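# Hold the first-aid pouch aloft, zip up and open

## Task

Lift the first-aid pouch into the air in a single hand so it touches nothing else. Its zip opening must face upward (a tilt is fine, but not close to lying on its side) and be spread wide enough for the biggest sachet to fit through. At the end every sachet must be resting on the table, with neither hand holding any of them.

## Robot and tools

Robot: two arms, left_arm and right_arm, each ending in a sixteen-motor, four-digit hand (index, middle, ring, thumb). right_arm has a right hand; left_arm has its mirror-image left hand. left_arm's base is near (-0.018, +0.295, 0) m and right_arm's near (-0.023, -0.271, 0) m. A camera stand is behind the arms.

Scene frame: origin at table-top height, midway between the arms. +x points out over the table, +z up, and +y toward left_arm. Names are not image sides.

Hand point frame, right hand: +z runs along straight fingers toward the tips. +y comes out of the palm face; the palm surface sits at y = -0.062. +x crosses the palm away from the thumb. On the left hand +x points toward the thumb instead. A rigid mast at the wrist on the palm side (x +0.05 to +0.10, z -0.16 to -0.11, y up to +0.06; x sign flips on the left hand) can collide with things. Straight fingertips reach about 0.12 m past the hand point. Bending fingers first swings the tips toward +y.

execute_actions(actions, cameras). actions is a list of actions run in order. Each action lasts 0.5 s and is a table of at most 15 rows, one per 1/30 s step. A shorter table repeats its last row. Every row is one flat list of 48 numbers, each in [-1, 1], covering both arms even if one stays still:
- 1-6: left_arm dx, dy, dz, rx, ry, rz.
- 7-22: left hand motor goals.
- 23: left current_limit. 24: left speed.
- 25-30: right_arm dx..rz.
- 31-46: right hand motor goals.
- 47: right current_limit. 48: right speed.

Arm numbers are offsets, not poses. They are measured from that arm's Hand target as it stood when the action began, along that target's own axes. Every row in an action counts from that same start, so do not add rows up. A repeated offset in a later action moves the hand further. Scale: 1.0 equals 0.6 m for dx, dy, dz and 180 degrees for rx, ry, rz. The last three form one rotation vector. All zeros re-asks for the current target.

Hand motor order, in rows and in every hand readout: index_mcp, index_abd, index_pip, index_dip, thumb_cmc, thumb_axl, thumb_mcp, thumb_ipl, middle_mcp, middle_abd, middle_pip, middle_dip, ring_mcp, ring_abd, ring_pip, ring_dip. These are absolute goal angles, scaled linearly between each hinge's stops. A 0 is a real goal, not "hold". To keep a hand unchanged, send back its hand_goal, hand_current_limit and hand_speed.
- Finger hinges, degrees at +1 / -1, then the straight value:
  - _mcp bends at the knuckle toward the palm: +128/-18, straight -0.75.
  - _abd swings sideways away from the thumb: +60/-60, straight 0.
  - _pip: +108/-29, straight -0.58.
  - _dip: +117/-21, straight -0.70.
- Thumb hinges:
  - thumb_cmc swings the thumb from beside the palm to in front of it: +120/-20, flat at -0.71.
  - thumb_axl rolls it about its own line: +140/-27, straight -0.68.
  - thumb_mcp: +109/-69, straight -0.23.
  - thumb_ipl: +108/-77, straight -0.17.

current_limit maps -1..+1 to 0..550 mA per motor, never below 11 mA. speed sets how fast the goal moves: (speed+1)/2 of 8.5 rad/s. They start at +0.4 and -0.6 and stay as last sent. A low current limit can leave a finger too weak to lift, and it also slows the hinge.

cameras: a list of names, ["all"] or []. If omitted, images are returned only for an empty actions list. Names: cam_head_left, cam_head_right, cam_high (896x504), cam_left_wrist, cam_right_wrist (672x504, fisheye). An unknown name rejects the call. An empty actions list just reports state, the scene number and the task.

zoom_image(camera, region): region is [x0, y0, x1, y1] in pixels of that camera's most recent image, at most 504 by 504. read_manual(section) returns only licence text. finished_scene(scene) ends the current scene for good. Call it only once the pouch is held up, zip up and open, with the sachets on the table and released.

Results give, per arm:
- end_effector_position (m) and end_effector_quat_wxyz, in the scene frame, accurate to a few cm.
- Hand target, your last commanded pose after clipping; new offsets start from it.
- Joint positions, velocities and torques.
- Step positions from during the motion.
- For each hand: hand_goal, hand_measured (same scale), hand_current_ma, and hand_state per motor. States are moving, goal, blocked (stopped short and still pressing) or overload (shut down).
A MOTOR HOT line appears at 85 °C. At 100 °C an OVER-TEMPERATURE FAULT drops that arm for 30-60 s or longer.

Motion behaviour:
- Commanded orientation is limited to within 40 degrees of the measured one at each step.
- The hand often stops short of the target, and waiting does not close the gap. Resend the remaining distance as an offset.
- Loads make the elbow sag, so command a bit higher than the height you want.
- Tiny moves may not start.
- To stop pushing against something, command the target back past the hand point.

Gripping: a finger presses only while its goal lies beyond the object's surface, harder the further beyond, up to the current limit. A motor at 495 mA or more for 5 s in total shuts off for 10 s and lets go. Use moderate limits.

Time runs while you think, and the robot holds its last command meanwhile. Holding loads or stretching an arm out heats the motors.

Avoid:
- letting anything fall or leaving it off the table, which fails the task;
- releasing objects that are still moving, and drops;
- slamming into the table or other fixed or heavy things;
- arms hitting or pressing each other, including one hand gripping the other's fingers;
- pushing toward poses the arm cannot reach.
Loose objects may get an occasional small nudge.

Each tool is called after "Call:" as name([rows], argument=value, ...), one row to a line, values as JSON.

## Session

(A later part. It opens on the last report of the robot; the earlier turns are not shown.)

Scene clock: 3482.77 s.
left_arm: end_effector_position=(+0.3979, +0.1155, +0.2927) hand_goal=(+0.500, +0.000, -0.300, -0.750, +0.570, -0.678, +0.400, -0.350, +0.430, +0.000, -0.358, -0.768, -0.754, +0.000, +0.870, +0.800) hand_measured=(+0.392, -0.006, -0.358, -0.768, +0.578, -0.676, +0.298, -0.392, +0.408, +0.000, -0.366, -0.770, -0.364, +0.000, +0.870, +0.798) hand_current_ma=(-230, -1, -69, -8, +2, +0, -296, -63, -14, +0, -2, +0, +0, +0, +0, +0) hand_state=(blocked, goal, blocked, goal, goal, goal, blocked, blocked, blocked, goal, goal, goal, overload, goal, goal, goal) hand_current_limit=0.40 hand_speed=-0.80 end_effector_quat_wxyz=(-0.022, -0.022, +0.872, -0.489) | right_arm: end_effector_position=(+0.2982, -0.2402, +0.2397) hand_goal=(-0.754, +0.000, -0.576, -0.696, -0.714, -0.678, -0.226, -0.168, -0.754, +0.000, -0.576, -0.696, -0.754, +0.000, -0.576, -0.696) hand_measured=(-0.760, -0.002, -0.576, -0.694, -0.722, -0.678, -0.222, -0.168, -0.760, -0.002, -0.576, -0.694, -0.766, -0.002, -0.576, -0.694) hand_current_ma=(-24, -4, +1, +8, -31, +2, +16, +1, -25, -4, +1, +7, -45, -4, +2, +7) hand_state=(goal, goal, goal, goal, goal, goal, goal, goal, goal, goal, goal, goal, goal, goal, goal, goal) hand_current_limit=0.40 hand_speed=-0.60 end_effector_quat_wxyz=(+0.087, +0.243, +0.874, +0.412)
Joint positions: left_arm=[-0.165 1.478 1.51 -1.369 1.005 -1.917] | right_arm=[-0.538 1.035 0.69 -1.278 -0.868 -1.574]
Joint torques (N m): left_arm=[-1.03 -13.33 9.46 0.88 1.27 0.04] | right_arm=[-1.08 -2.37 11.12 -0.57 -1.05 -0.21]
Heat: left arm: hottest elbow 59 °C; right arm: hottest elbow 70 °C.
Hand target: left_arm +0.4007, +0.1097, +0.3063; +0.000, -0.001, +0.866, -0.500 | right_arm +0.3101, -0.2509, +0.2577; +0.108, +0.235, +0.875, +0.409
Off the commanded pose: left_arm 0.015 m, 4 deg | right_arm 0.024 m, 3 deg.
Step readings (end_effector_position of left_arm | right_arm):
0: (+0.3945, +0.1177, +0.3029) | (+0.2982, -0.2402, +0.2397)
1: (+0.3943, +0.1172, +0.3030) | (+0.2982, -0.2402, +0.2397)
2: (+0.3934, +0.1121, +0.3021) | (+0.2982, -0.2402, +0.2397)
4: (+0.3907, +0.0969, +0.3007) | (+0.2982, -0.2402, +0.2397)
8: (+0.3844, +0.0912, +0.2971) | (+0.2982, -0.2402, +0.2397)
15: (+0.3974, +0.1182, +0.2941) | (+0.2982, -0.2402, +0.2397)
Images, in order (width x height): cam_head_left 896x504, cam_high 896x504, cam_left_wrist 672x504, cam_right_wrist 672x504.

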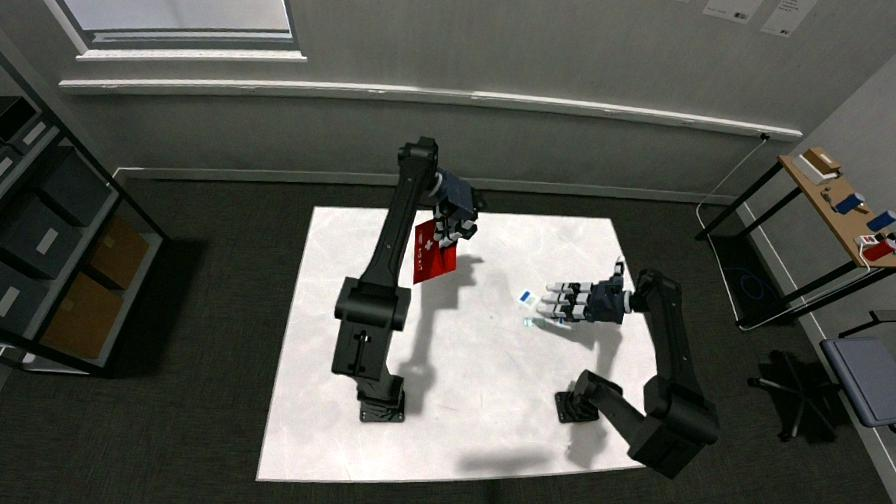

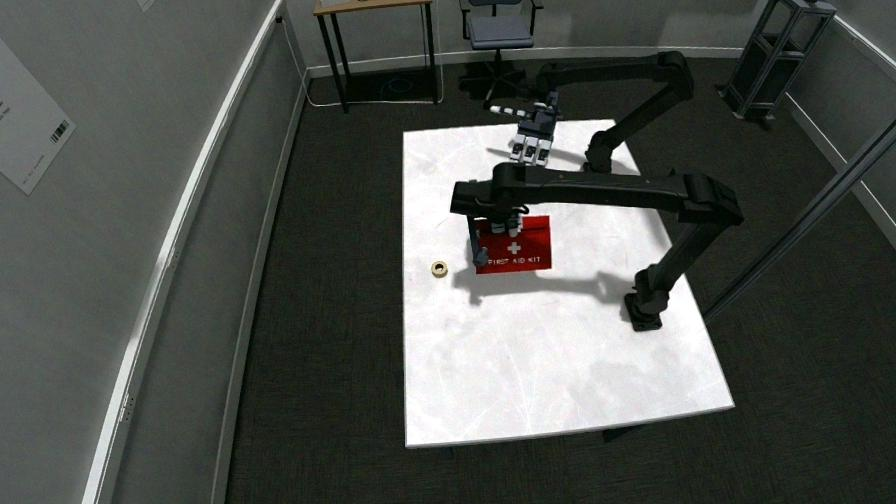

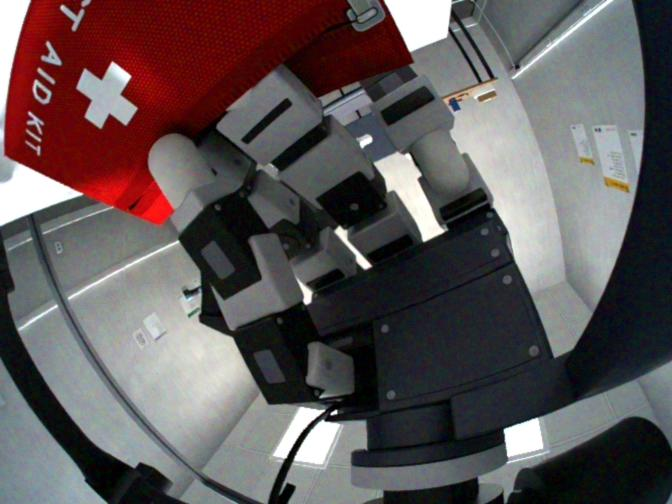

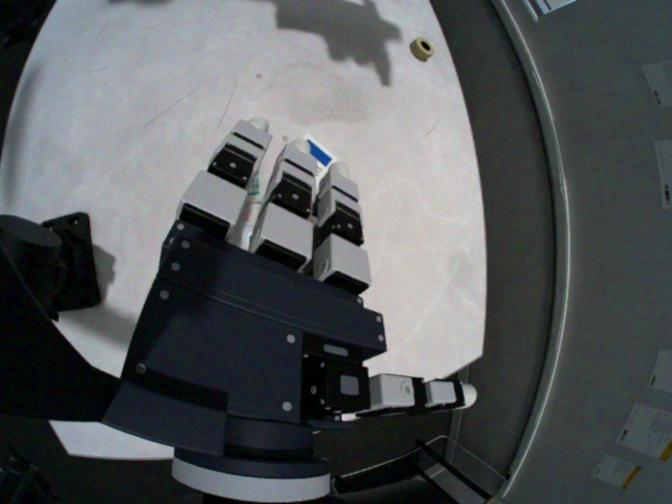

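Call:
execute_actions([
  [[0,0,0,0,0,0,0.5,0,-0.3,-0.75,0.571,-0.678,0.4,-0.35,0.3,0,-0.358,-0.768,-0.754,0,0.87,0.8,0.4,-0.85,0,0,0,0,0,0,-0.754,0,-0.576,-0.696,-0.714,-0.678,-0.226,-0.168,-0.754,0,-0.576,-0.696,-0.754,0,-0.576,-0.696,0.4,-0.6]],
  [[0,0,0,0,0,0,0.5,0,-0.3,-0.75,0.571,-0.678,0.4,-0.35,0.18,0,-0.358,-0.768,-0.754,0,0.87,0.8,0.4,-0.85,0,0,0,0,0,0,-0.754,0,-0.576,-0.696,-0.714,-0.678,-0.226,-0.168,-0.754,0,-0.576,-0.696,-0.754,0,-0.576,-0.696,0.4,-0.6]],
], cameras=["cam_head_left", "cam_head_right", "cam_high", "cam_left_wrist"])

Call:
zoom_image(camera="cam_left_wrist", region=[0, 0, 440, 270])

Call:
zoom_image(camera="cam_head_left", region=[350, 120, 550, 320])

Scene clock: 3496.27 s.
left_arm: end_effector_position=(+0.3979, +0.1155, +0.2927) hand_goal=(+0.500, +0.000, -0.300, -0.750, +0.570, -0.678, +0.400, -0.350, +0.180, +0.000, -0.358, -0.768, -0.754, +0.000, +0.870, +0.800) hand_measured=(+0.392, -0.006, -0.358, -0.768, +0.578, -0.676, +0.298, -0.392, +0.182, +0.000, -0.362, -0.770, -0.348, +0.000, +0.870, +0.798) hand_current_ma=(-230, -1, -69, -8, +2, +0, -296, -63, +0, +0, +0, +0, +0, +0, +0, +0) hand_state=(blocked, goal, blocked, goal, goal, goal, blocked, blocked, goal, goal, goal, goal, overload, goal, goal, goal) hand_current_limit=0.40 hand_speed=-0.85 end_effector_quat_wxyz=(-0.022, -0.022, +0.872, -0.489) | right_arm: end_effector_position=(+0.2982, -0.2402, +0.2397) hand_goal=(-0.754, +0.000, -0.576, -0.696, -0.714, -0.678, -0.226, -0.168, -0.754, +0.000, -0.576, -0.696, -0.754, +0.000, -0.576, -0.696) hand_measured=(-0.760, -0.002, -0.576, -0.694, -0.722, -0.678, -0.222, -0.168, -0.760, -0.002, -0.576, -0.694, -0.766, -0.002, -0.576, -0.694) hand_current_ma=(-24, -4, +1, +8, -31, +2, +16, +1, -25, -4, +1, +7, -45, -4, +2, +7) hand_state=(goal, goal, goal, goal, goal, goal, goal, goal, goal, goal, goal, goal, goal, goal, goal, goal) hand_current_limit=0.40 hand_speed=-0.60 end_effector_quat_wxyz=(+0.087, +0.243, +0.874, +0.412)
Joint positions: left_arm=[-0.165 1.478 1.51 -1.369 1.005 -1.917] | right_arm=[-0.538 1.035 0.69 -1.278 -0.868 -1.574]
Joint torques (N m): left_arm=[-1.03 -13.39 9.37 0.98 1.31 0.03] | right_arm=[-1.08 -2.2 11.14 -0.57 -1.05 -0.21]
Heat: left arm: hottest elbow 57 °C; right arm: hottest elbow 70 °C.
Hand target: left_arm +0.4007, +0.1097, +0.3063; +0.000, -0.001, +0.866, -0.500 | right_arm +0.3101, -0.2509, +0.2577; +0.108, +0.235, +0.875, +0.409
Off the commanded pose: left_arm 0.015 m, 4 deg | right_arm 0.024 m, 3 deg.
Step readings (end_effector_position of left_arm | right_arm):
0: (+0.3979, +0.1155, +0.2927) | (+0.2982, -0.2402, +0.2397)
1: (+0.3979, +0.1155, +0.2927) | (+0.2982, -0.2402, +0.2397)
2: (+0.3979, +0.1155, +0.2927) | (+0.2982, -0.2402, +0.2397)
4: (+0.3979, +0.1155, +0.2927) | (+0.2982, -0.2402, +0.2397)
8: (+0.3979, +0.1155, +0.2927) | (+0.2982, -0.2402, +0.2397)
15: (+0.3979, +0.1155, +0.2927) | (+0.2982, -0.2402, +0.2397)
16: (+0.3979, +0.1155, +0.2927) | (+0.2982, -0.2402, +0.2397)
17: (+0.3979, +0.1155, +0.2927) | (+0.2982, -0.2402, +0.2397)
19: (+0.3979, +0.1155, +0.2927) | (+0.2982, -0.2402, +0.2397)
23: (+0.3979, +0.1155, +0.2927) | (+0.2982, -0.2402, +0.2397)
30: (+0.3979, +0.1155, +0.2927) | (+0.2982, -0.2402, +0.2397)
Images, in order (width x height): cam_head_left 896x504, cam_head_right 896x504, cam_high 896x504, cam_left_wrist 672x504.

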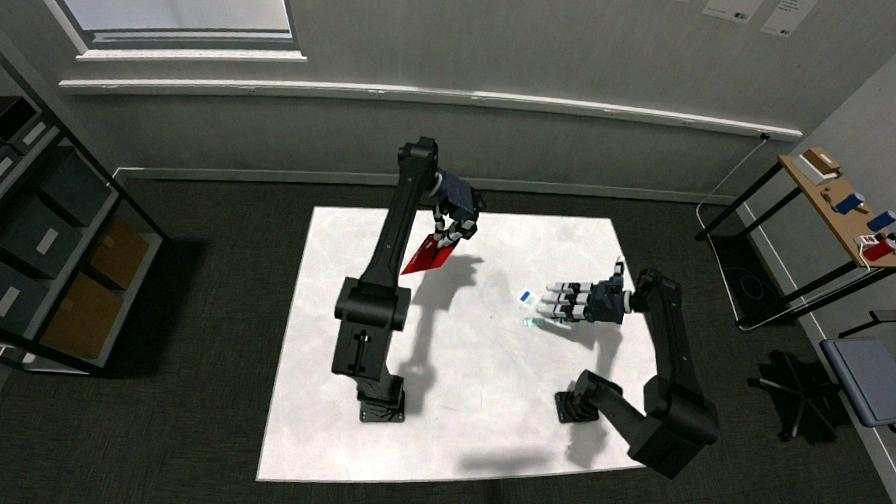

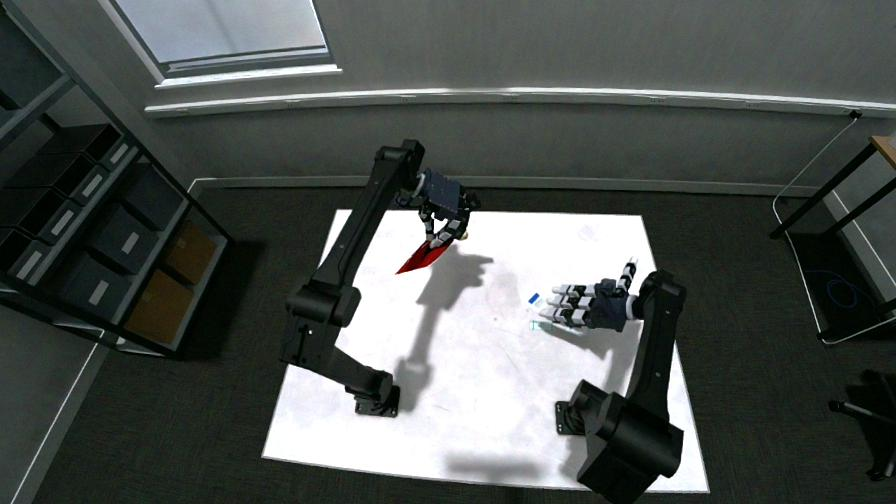

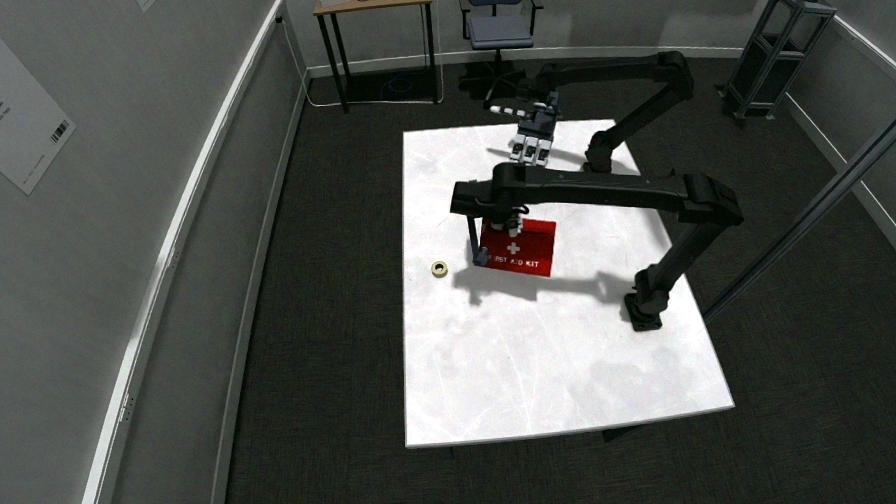

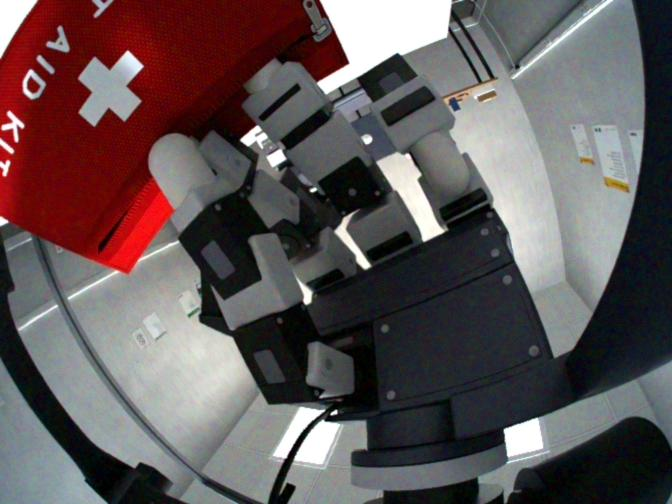

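Scaled by 1.145 from the camera's 672x504 image, which has a finer 960x720 frame.

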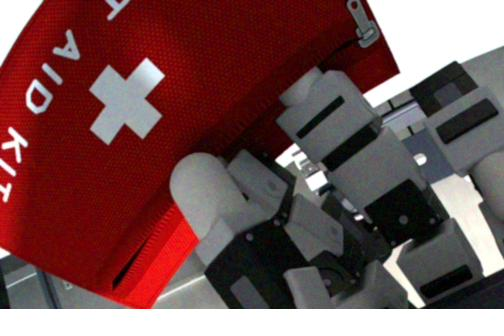

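Scaled by 2.520 from the camera's 896x504 image, which has a finer 1280x720 frame.

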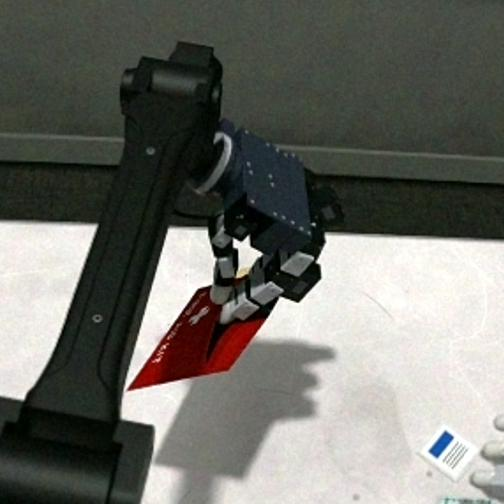

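Call:
zoom_image(camera="cam_head_left", region=[390, 210, 480, 290])

Call:
zoom_image(camera="cam_head_right", region=[385, 200, 485, 290])

Call:
zoom_image(camera="cam_high", region=[460, 190, 570, 290])

Scaled by 5.600 from the camera's 896x504 image, which has a finer 1280x720 frame.

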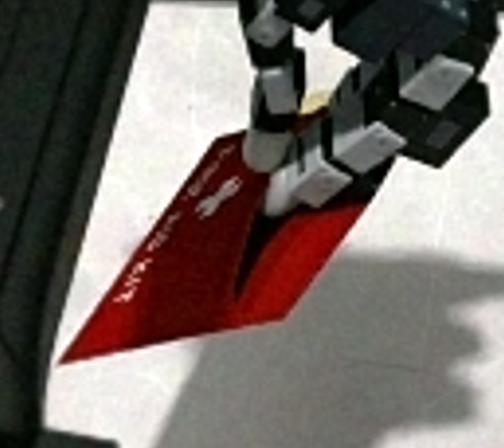

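Scaled by 5.040 from the camera's 896x504 image, which has a finer 1280x720 frame.

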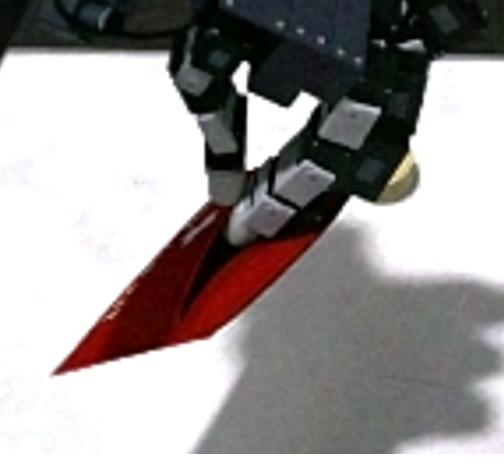

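Scaled by 4.582 from the camera's 896x504 image, which has a finer 1280x720 frame.

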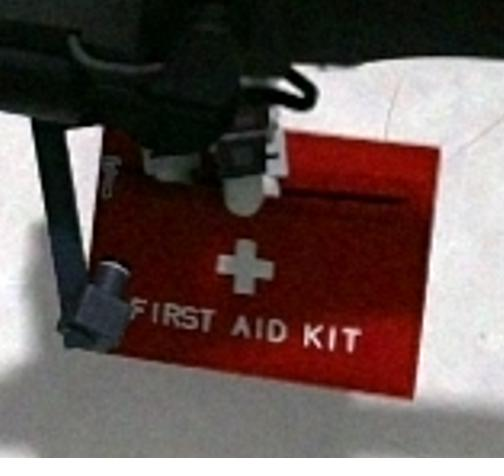

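Call:
execute_actions(actions=[])

Scene clock: 3579.63 s.
left_arm: end_effector_position=(+0.3979, +0.1155, +0.2927) hand_goal=(+0.500, +0.000, -0.300, -0.750, +0.570, -0.678, +0.400, -0.350, +0.180, +0.000, -0.358, -0.768, -0.754, +0.000, +0.870, +0.800) hand_measured=(+0.392, -0.006, -0.358, -0.768, +0.578, -0.676, +0.298, -0.392, +0.182, +0.000, -0.362, -0.770, -0.348, +0.000, +0.870, +0.798) hand_current_ma=(-230, -1, -69, -8, +2, +0, -296, -63, +0, +0, +0, +0, +0, +0, +0, +0) hand_state=(blocked, goal, blocked, goal, goal, goal, blocked, blocked, goal, goal, goal, goal, overload, goal, goal, goal) hand_current_limit=0.40 hand_speed=-0.85 end_effector_quat_wxyz=(-0.022, -0.022, +0.872, -0.489) | right_arm: end_effector_position=(+0.2982, -0.2402, +0.2397) hand_goal=(-0.754, +0.000, -0.576, -0.696, -0.714, -0.678, -0.226, -0.168, -0.754, +0.000, -0.576, -0.696, -0.754, +0.000, -0.576, -0.696) hand_measured=(-0.760, -0.002, -0.576, -0.694, -0.722, -0.678, -0.222, -0.168, -0.760, -0.002, -0.576, -0.694, -0.766, -0.002, -0.576, -0.694) hand_current_ma=(-24, -4, +1, +8, -31, +2, +16, +1, -25, -4, +1, +7, -45, -4, +2, +7) hand_state=(goal, goal, goal, goal, goal, goal, goal, goal, goal, goal, goal, goal, goal, goal, goal, goal) hand_current_limit=0.40 hand_speed=-0.60 end_effector_quat_wxyz=(+0.087, +0.243, +0.874, +0.412)
Joint positions: left_arm=[-0.165 1.478 1.51 -1.369 1.005 -1.917] | right_arm=[-0.538 1.035 0.69 -1.278 -0.868 -1.574]
Joint velocities: within noise
Joint torques (N m): left_arm=[-0.97 -13.45 9.36 0.98 1.31 0.03] | right_arm=[-1.14 -2.26 11.12 -0.57 -1.06 -0.21]
Heat: left arm: hottest elbow 52 °C; right arm: hottest elbow 70 °C.
Hand target: left_arm +0.4007, +0.1097, +0.3063; +0.000, -0.001, +0.866, -0.500 | right_arm +0.3101, -0.2509, +0.2577; +0.108, +0.235, +0.875, +0.409
Off the commanded pose: left_arm 0.015 m, 4 deg | right_arm 0.024 m, 3 deg.

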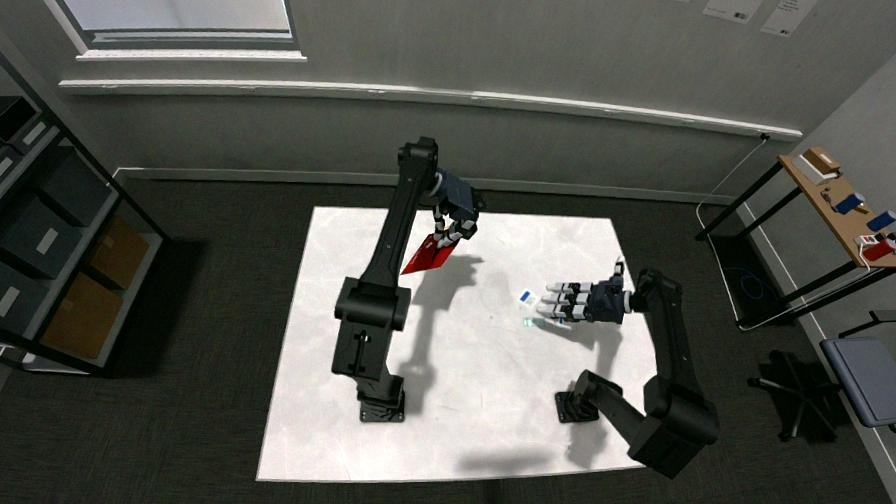

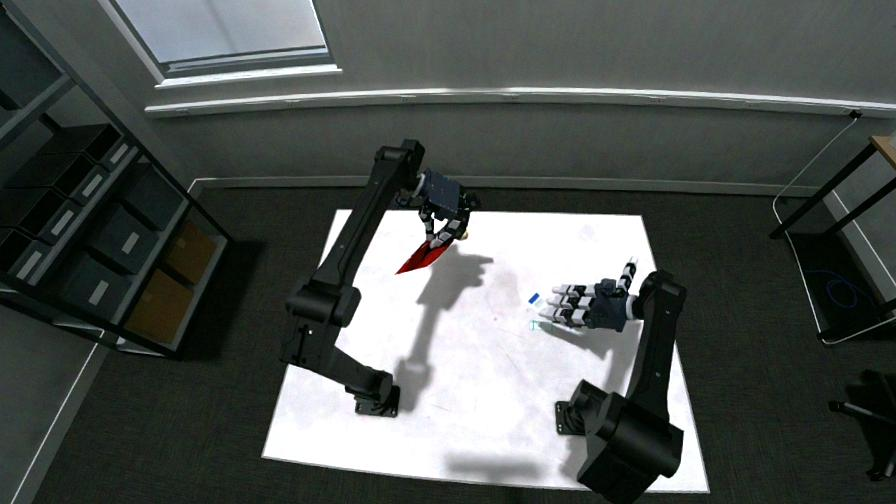

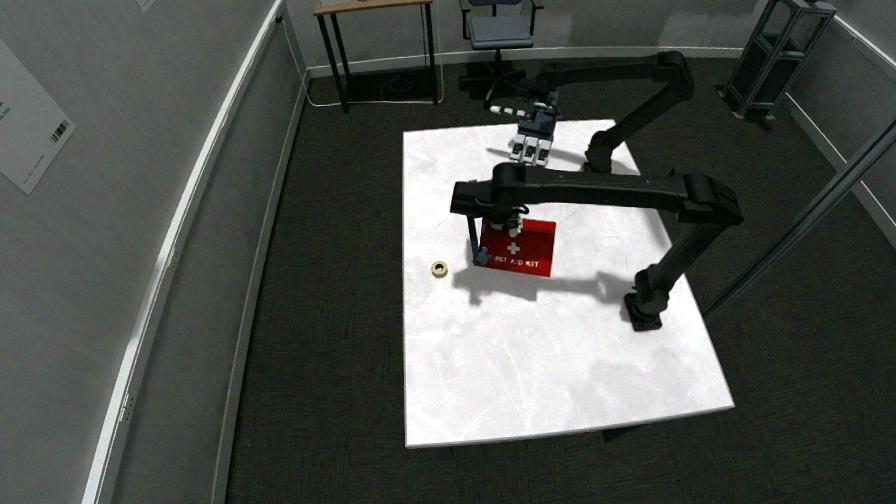

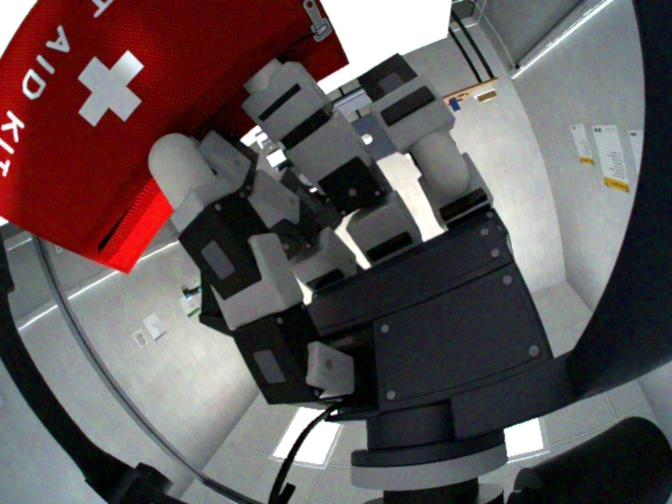

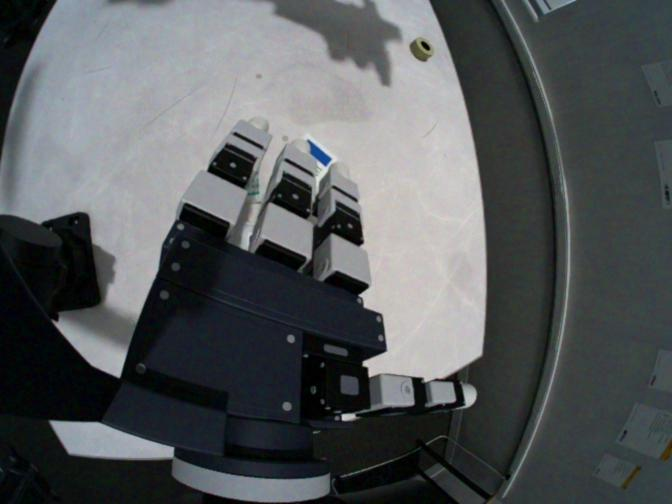

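Call:
zoom_image(camera="cam_left_wrist", region=[60, 0, 420, 300])

Call:
zoom_image(camera="cam_high", region=[430, 190, 600, 290])

Call:
zoom_image(camera="cam_head_left", region=[370, 160, 550, 290])

Scaled by 1.400 from the camera's 672x504 image, which has a finer 960x720 frame.

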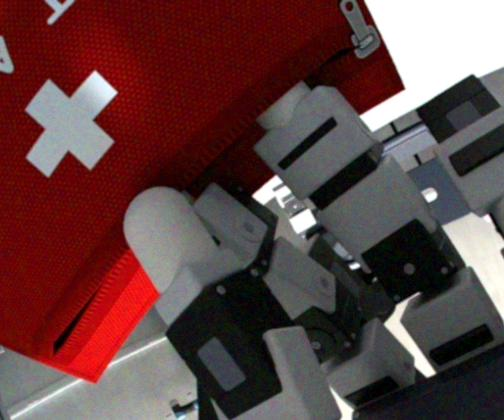

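Scaled by 2.965 from the camera's 896x504 image, which has a finer 1280x720 frame.

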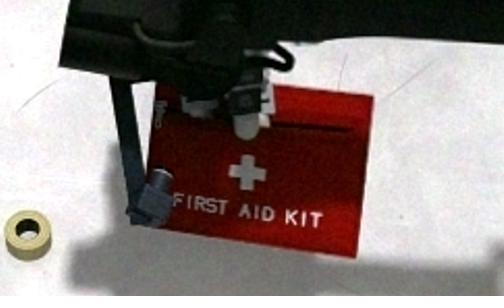

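Scaled by 2.800 from the camera's 896x504 image, which has a finer 1280x720 frame.

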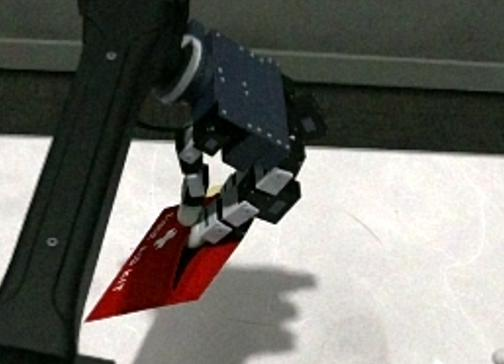

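Call:
execute_actions([
  [[0,0,0,0,0,0,0.5,0,-0.3,-0.75,0.571,-0.678,0.4,-0.35,0.05,0,-0.358,-0.768,-0.754,0,0.87,0.8,0.4,-0.85,0,0,0,0,0,0,-0.754,0,-0.576,-0.696,-0.714,-0.678,-0.226,-0.168,-0.754,0,-0.576,-0.696,-0.754,0,-0.576,-0.696,0.4,-0.6]],
  [[0,0,0,0,0,0,0.5,0,-0.3,-0.75,0.571,-0.678,0.4,-0.35,0.05,0,-0.358,-0.768,-0.754,0,0.87,0.8,0.4,-0.85,0,0,0,0,0,0,-0.754,0,-0.576,-0.696,-0.714,-0.678,-0.226,-0.168,-0.754,0,-0.576,-0.696,-0.754,0,-0.576,-0.696,0.4,-0.6]],
], cameras=["cam_left_wrist","cam_head_left","cam_high"])

Call:
zoom_image(camera="cam_left_wrist", region=[0, 0, 420, 300])

Call:
zoom_image(camera="cam_head_left", region=[370, 160, 550, 290])

Scene clock: 3607.63 s.
left_arm: end_effector_position=(+0.3979, +0.1155, +0.2927) hand_goal=(+0.500, +0.000, -0.300, -0.750, +0.570, -0.678, +0.400, -0.350, +0.050, +0.000, -0.358, -0.768, -0.754, +0.000, +0.870, +0.800) hand_measured=(+0.392, -0.006, -0.358, -0.768, +0.578, -0.676, +0.298, -0.392, +0.064, +0.000, -0.358, -0.770, -0.348, +0.000, +0.870, +0.798) hand_current_ma=(-230, -1, -69, -8, +2, +0, -296, -63, +5, +0, +0, +0, +0, +0, +0, +0) hand_state=(blocked, goal, blocked, goal, goal, goal, blocked, blocked, goal, goal, goal, goal, overload, goal, goal, goal) hand_current_limit=0.40 hand_speed=-0.85 end_effector_quat_wxyz=(-0.022, -0.022, +0.872, -0.489) | right_arm: end_effector_position=(+0.2982, -0.2402, +0.2397) hand_goal=(-0.754, +0.000, -0.576, -0.696, -0.714, -0.678, -0.226, -0.168, -0.754, +0.000, -0.576, -0.696, -0.754, +0.000, -0.576, -0.696) hand_measured=(-0.760, -0.002, -0.576, -0.694, -0.722, -0.678, -0.222, -0.168, -0.760, -0.002, -0.576, -0.694, -0.766, -0.002, -0.576, -0.694) hand_current_ma=(-24, -4, +1, +8, -31, +2, +16, +1, -25, -4, +1, +7, -45, -4, +2, +7) hand_state=(goal, goal, goal, goal, goal, goal, goal, goal, goal, goal, goal, goal, goal, goal, goal, goal) hand_current_limit=0.40 hand_speed=-0.60 end_effector_quat_wxyz=(+0.087, +0.243, +0.874, +0.412)
Joint positions: left_arm=[-0.165 1.478 1.51 -1.369 1.005 -1.917] | right_arm=[-0.538 1.035 0.69 -1.278 -0.868 -1.574]
Joint torques (N m): left_arm=[-1.03 -13.39 9.37 0.96 1.32 0.03] | right_arm=[-1.14 -2.2 11.12 -0.58 -1.05 -0.21]
Heat: left arm: hottest elbow 52 °C; right arm: hottest elbow 70 °C.
Hand target: left_arm +0.4007, +0.1097, +0.3063; +0.000, -0.001, +0.866, -0.500 | right_arm +0.3101, -0.2509, +0.2577; +0.108, +0.235, +0.875, +0.409
Off the commanded pose: left_arm 0.015 m, 4 deg | right_arm 0.024 m, 3 deg.
Step readings (end_effector_position of left_arm | right_arm):
0: (+0.3979, +0.1155, +0.2927) | (+0.2982, -0.2402, +0.2397)
1: (+0.3979, +0.1155, +0.2927) | (+0.2982, -0.2402, +0.2397)
2: (+0.3979, +0.1155, +0.2927) | (+0.2982, -0.2402, +0.2397)
4: (+0.3979, +0.1155, +0.2927) | (+0.2982, -0.2402, +0.2397)
8: (+0.3979, +0.1155, +0.2927) | (+0.2982, -0.2402, +0.2397)
15: (+0.3979, +0.1155, +0.2927) | (+0.2982, -0.2402, +0.2397)
16: (+0.3979, +0.1155, +0.2927) | (+0.2982, -0.2402, +0.2397)
17: (+0.3979, +0.1155, +0.2927) | (+0.2982, -0.2402, +0.2397)
19: (+0.3979, +0.1155, +0.2927) | (+0.2982, -0.2402, +0.2397)
23: (+0.3979, +0.1155, +0.2927) | (+0.2982, -0.2402, +0.2397)
30: (+0.3979, +0.1155, +0.2927) | (+0.2982, -0.2402, +0.2397)
Images, in order (width x height): cam_head_left 896x504, cam_high 896x504, cam_left_wrist 672x504.

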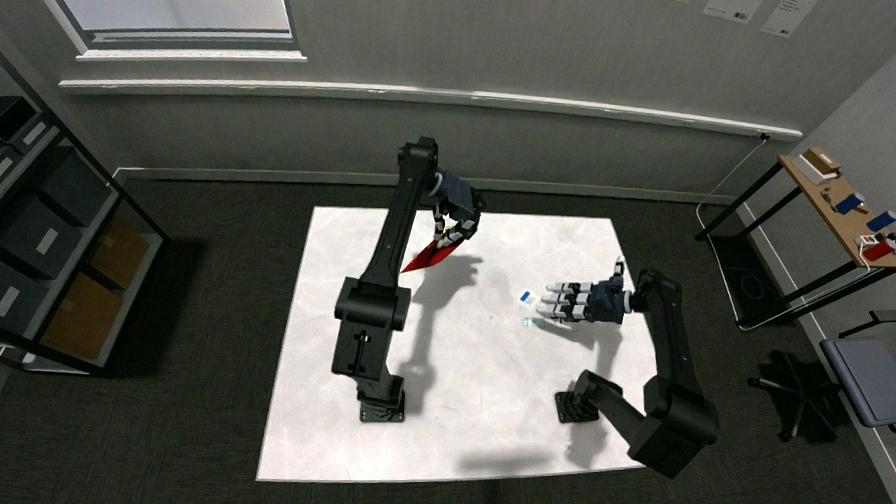

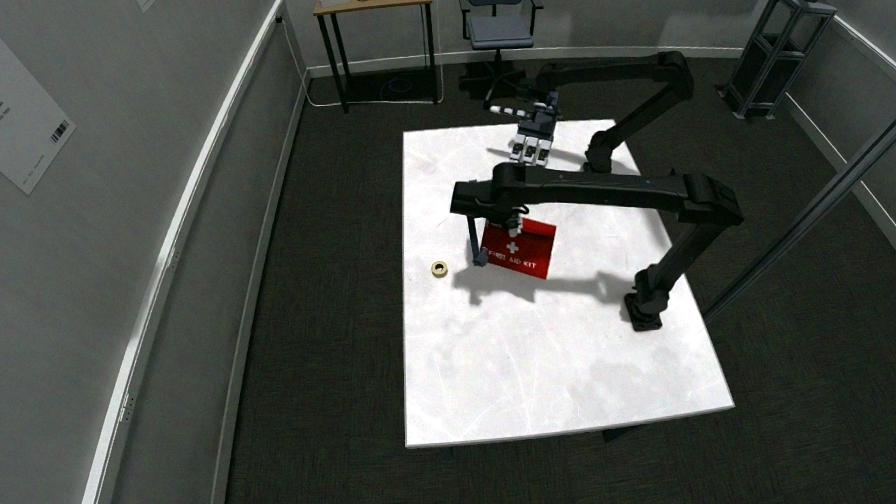

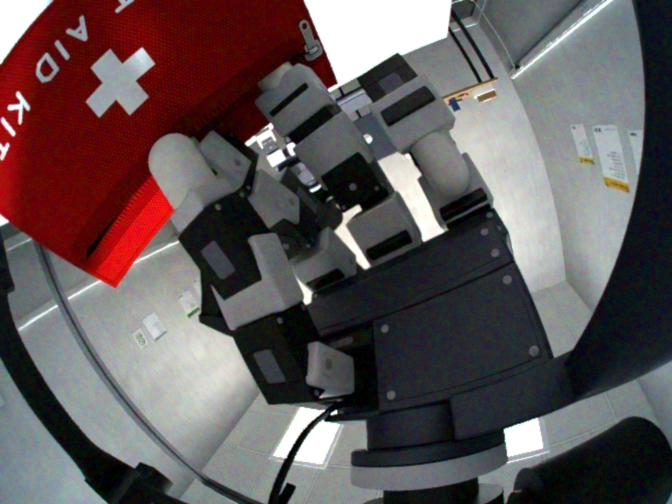

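Scaled by 1.200 from the camera's 672x504 image, which has a finer 960x720 frame.

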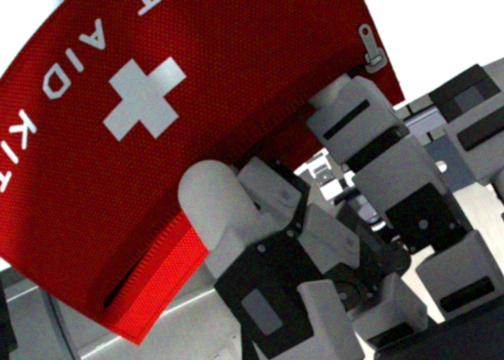

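Scaled by 2.800 from the camera's 896x504 image, which has a finer 1280x720 frame.

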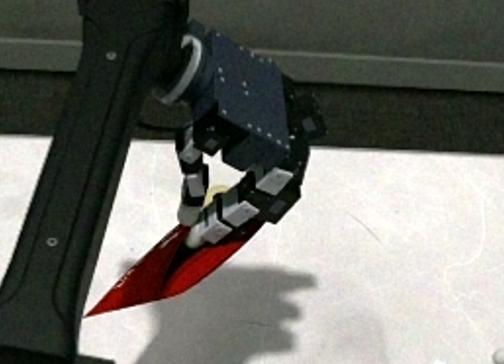

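Call:
execute_actions([
  [[0,0,0,0,0,0,0.5,0,-0.3,-0.75,0.571,-0.678,0.4,-0.35,0.0,0,-0.3,-0.3,-0.754,0,0.87,0.8,0.4,-0.85,0,0,0,0,0,0,-0.754,0,-0.576,-0.696,-0.714,-0.678,-0.226,-0.168,-0.754,0,-0.576,-0.696,-0.754,0,-0.576,-0.696,0.4,-0.6]],
  [[0,0,0,0,0,0,0.5,0,-0.3,-0.75,0.571,-0.678,0.4,-0.35,0.0,0,-0.3,-0.3,-0.754,0,0.87,0.8,0.4,-0.85,0,0,0,0,0,0,-0.754,0,-0.576,-0.696,-0.714,-0.678,-0.226,-0.168,-0.754,0,-0.576,-0.696,-0.754,0,-0.576,-0.696,0.4,-0.6]],
], cameras=["cam_left_wrist","cam_head_left"])

Call:
zoom_image(camera="cam_left_wrist", region=[0, 0, 420, 300])

Call:
zoom_image(camera="cam_head_left", region=[370, 160, 550, 290])

Scene clock: 3643.70 s.
left_arm: end_effector_position=(+0.3979, +0.1155, +0.2927) hand_goal=(+0.500, +0.000, -0.300, -0.750, +0.570, -0.678, +0.400, -0.350, +0.000, +0.000, -0.300, -0.300, -0.754, +0.000, +0.870, +0.800) hand_measured=(+0.392, -0.006, -0.358, -0.768, +0.578, -0.676, +0.298, -0.392, +0.002, +0.000, -0.302, -0.306, -0.348, +0.000, +0.870, +0.798) hand_current_ma=(-230, -1, -69, -8, +2, +0, -296, -63, +0, +0, +0, -1, +0, +0, +0, +0) hand_state=(blocked, goal, blocked, goal, goal, goal, blocked, blocked, goal, goal, goal, goal, overload, goal, goal, goal) hand_current_limit=0.40 hand_speed=-0.85 end_effector_quat_wxyz=(-0.022, -0.022, +0.872, -0.489) | right_arm: end_effector_position=(+0.2982, -0.2402, +0.2397) hand_goal=(-0.754, +0.000, -0.576, -0.696, -0.714, -0.678, -0.226, -0.168, -0.754, +0.000, -0.576, -0.696, -0.754, +0.000, -0.576, -0.696) hand_measured=(-0.760, -0.002, -0.576, -0.694, -0.722, -0.678, -0.222, -0.168, -0.760, -0.002, -0.576, -0.694, -0.766, -0.002, -0.576, -0.694) hand_current_ma=(-24, -4, +1, +8, -31, +2, +16, +1, -25, -4, +1, +7, -45, -4, +2, +7) hand_state=(goal, goal, goal, goal, goal, goal, goal, goal, goal, goal, goal, goal, goal, goal, goal, goal) hand_current_limit=0.40 hand_speed=-0.60 end_effector_quat_wxyz=(+0.087, +0.243, +0.874, +0.412)
Joint positions: left_arm=[-0.165 1.478 1.51 -1.369 1.005 -1.917] | right_arm=[-0.538 1.035 0.69 -1.278 -0.868 -1.574]
Joint velocities: left_arm=[-0.015 -0.005 0.007 -0.007 -0.007 -0.154] | right_arm=[within noise]
Joint torques (N m): left_arm=[-0.97 -13.45 9.39 0.98 1.33 0.03] | right_arm=[-1.08 -2.2 11.14 -0.57 -1.06 -0.22]
Heat: left arm: hottest elbow 52 °C; right arm: hottest elbow 70 °C.
Hand target: left_arm +0.4007, +0.1097, +0.3063; +0.000, -0.001, +0.866, -0.500 | right_arm +0.3101, -0.2509, +0.2577; +0.108, +0.235, +0.875, +0.409
Off the commanded pose: left_arm 0.015 m, 4 deg | right_arm 0.024 m, 3 deg.
Step readings (end_effector_position of left_arm | right_arm):
0: (+0.3979, +0.1155, +0.2927) | (+0.2982, -0.2402, +0.2397)
1: (+0.3979, +0.1155, +0.2927) | (+0.2982, -0.2402, +0.2397)
2: (+0.3979, +0.1155, +0.2927) | (+0.2982, -0.2402, +0.2397)
4: (+0.3979, +0.1155, +0.2927) | (+0.2982, -0.2402, +0.2397)
8: (+0.3979, +0.1155, +0.2927) | (+0.2982, -0.2402, +0.2397)
15: (+0.3979, +0.1155, +0.2927) | (+0.2982, -0.2402, +0.2397)
16: (+0.3979, +0.1155, +0.2927) | (+0.2982, -0.2402, +0.2397)
17: (+0.3979, +0.1155, +0.2927) | (+0.2982, -0.2402, +0.2397)
19: (+0.3979, +0.1155, +0.2927) | (+0.2982, -0.2402, +0.2397)
23: (+0.3979, +0.1155, +0.2927) | (+0.2982, -0.2402, +0.2397)
30: (+0.3979, +0.1155, +0.2927) | (+0.2982, -0.2402, +0.2397)
Images, in order (width x height): cam_head_left 896x504, cam_left_wrist 672x504.

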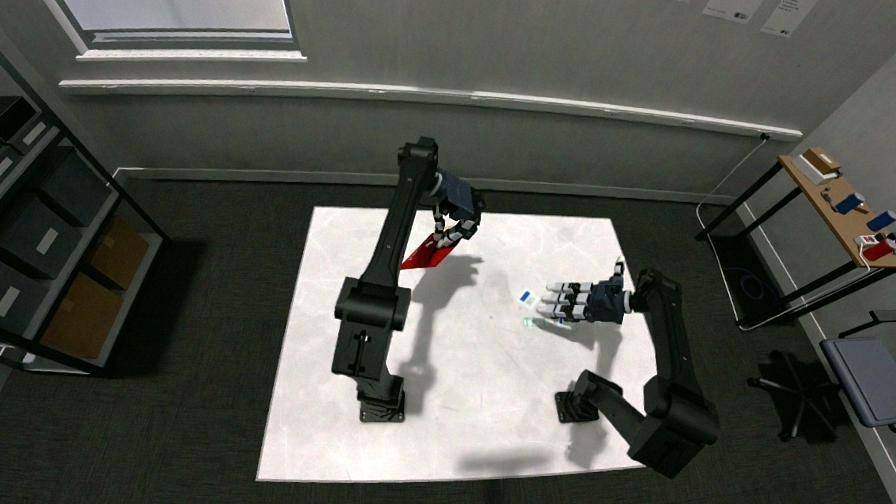

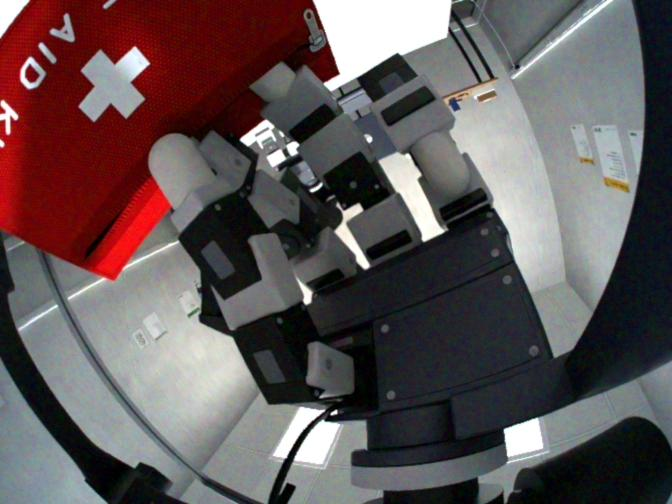

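Scaled by 1.200 from the camera's 672x504 image, which has a finer 960x720 frame.

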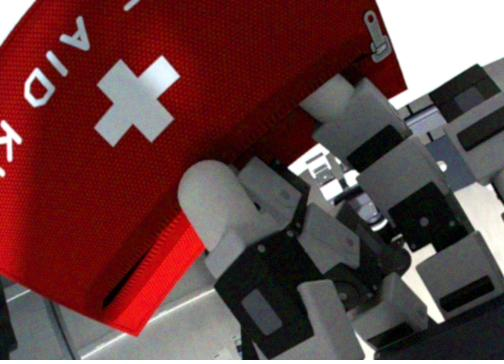

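Scaled by 2.800 from the camera's 896x504 image, which has a finer 1280x720 frame.

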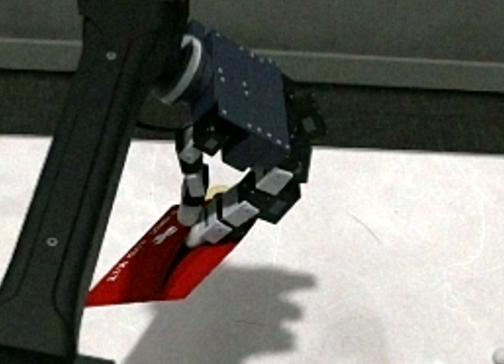

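Call:
finished_scene(scene=1)

The scene is finished: the task was done.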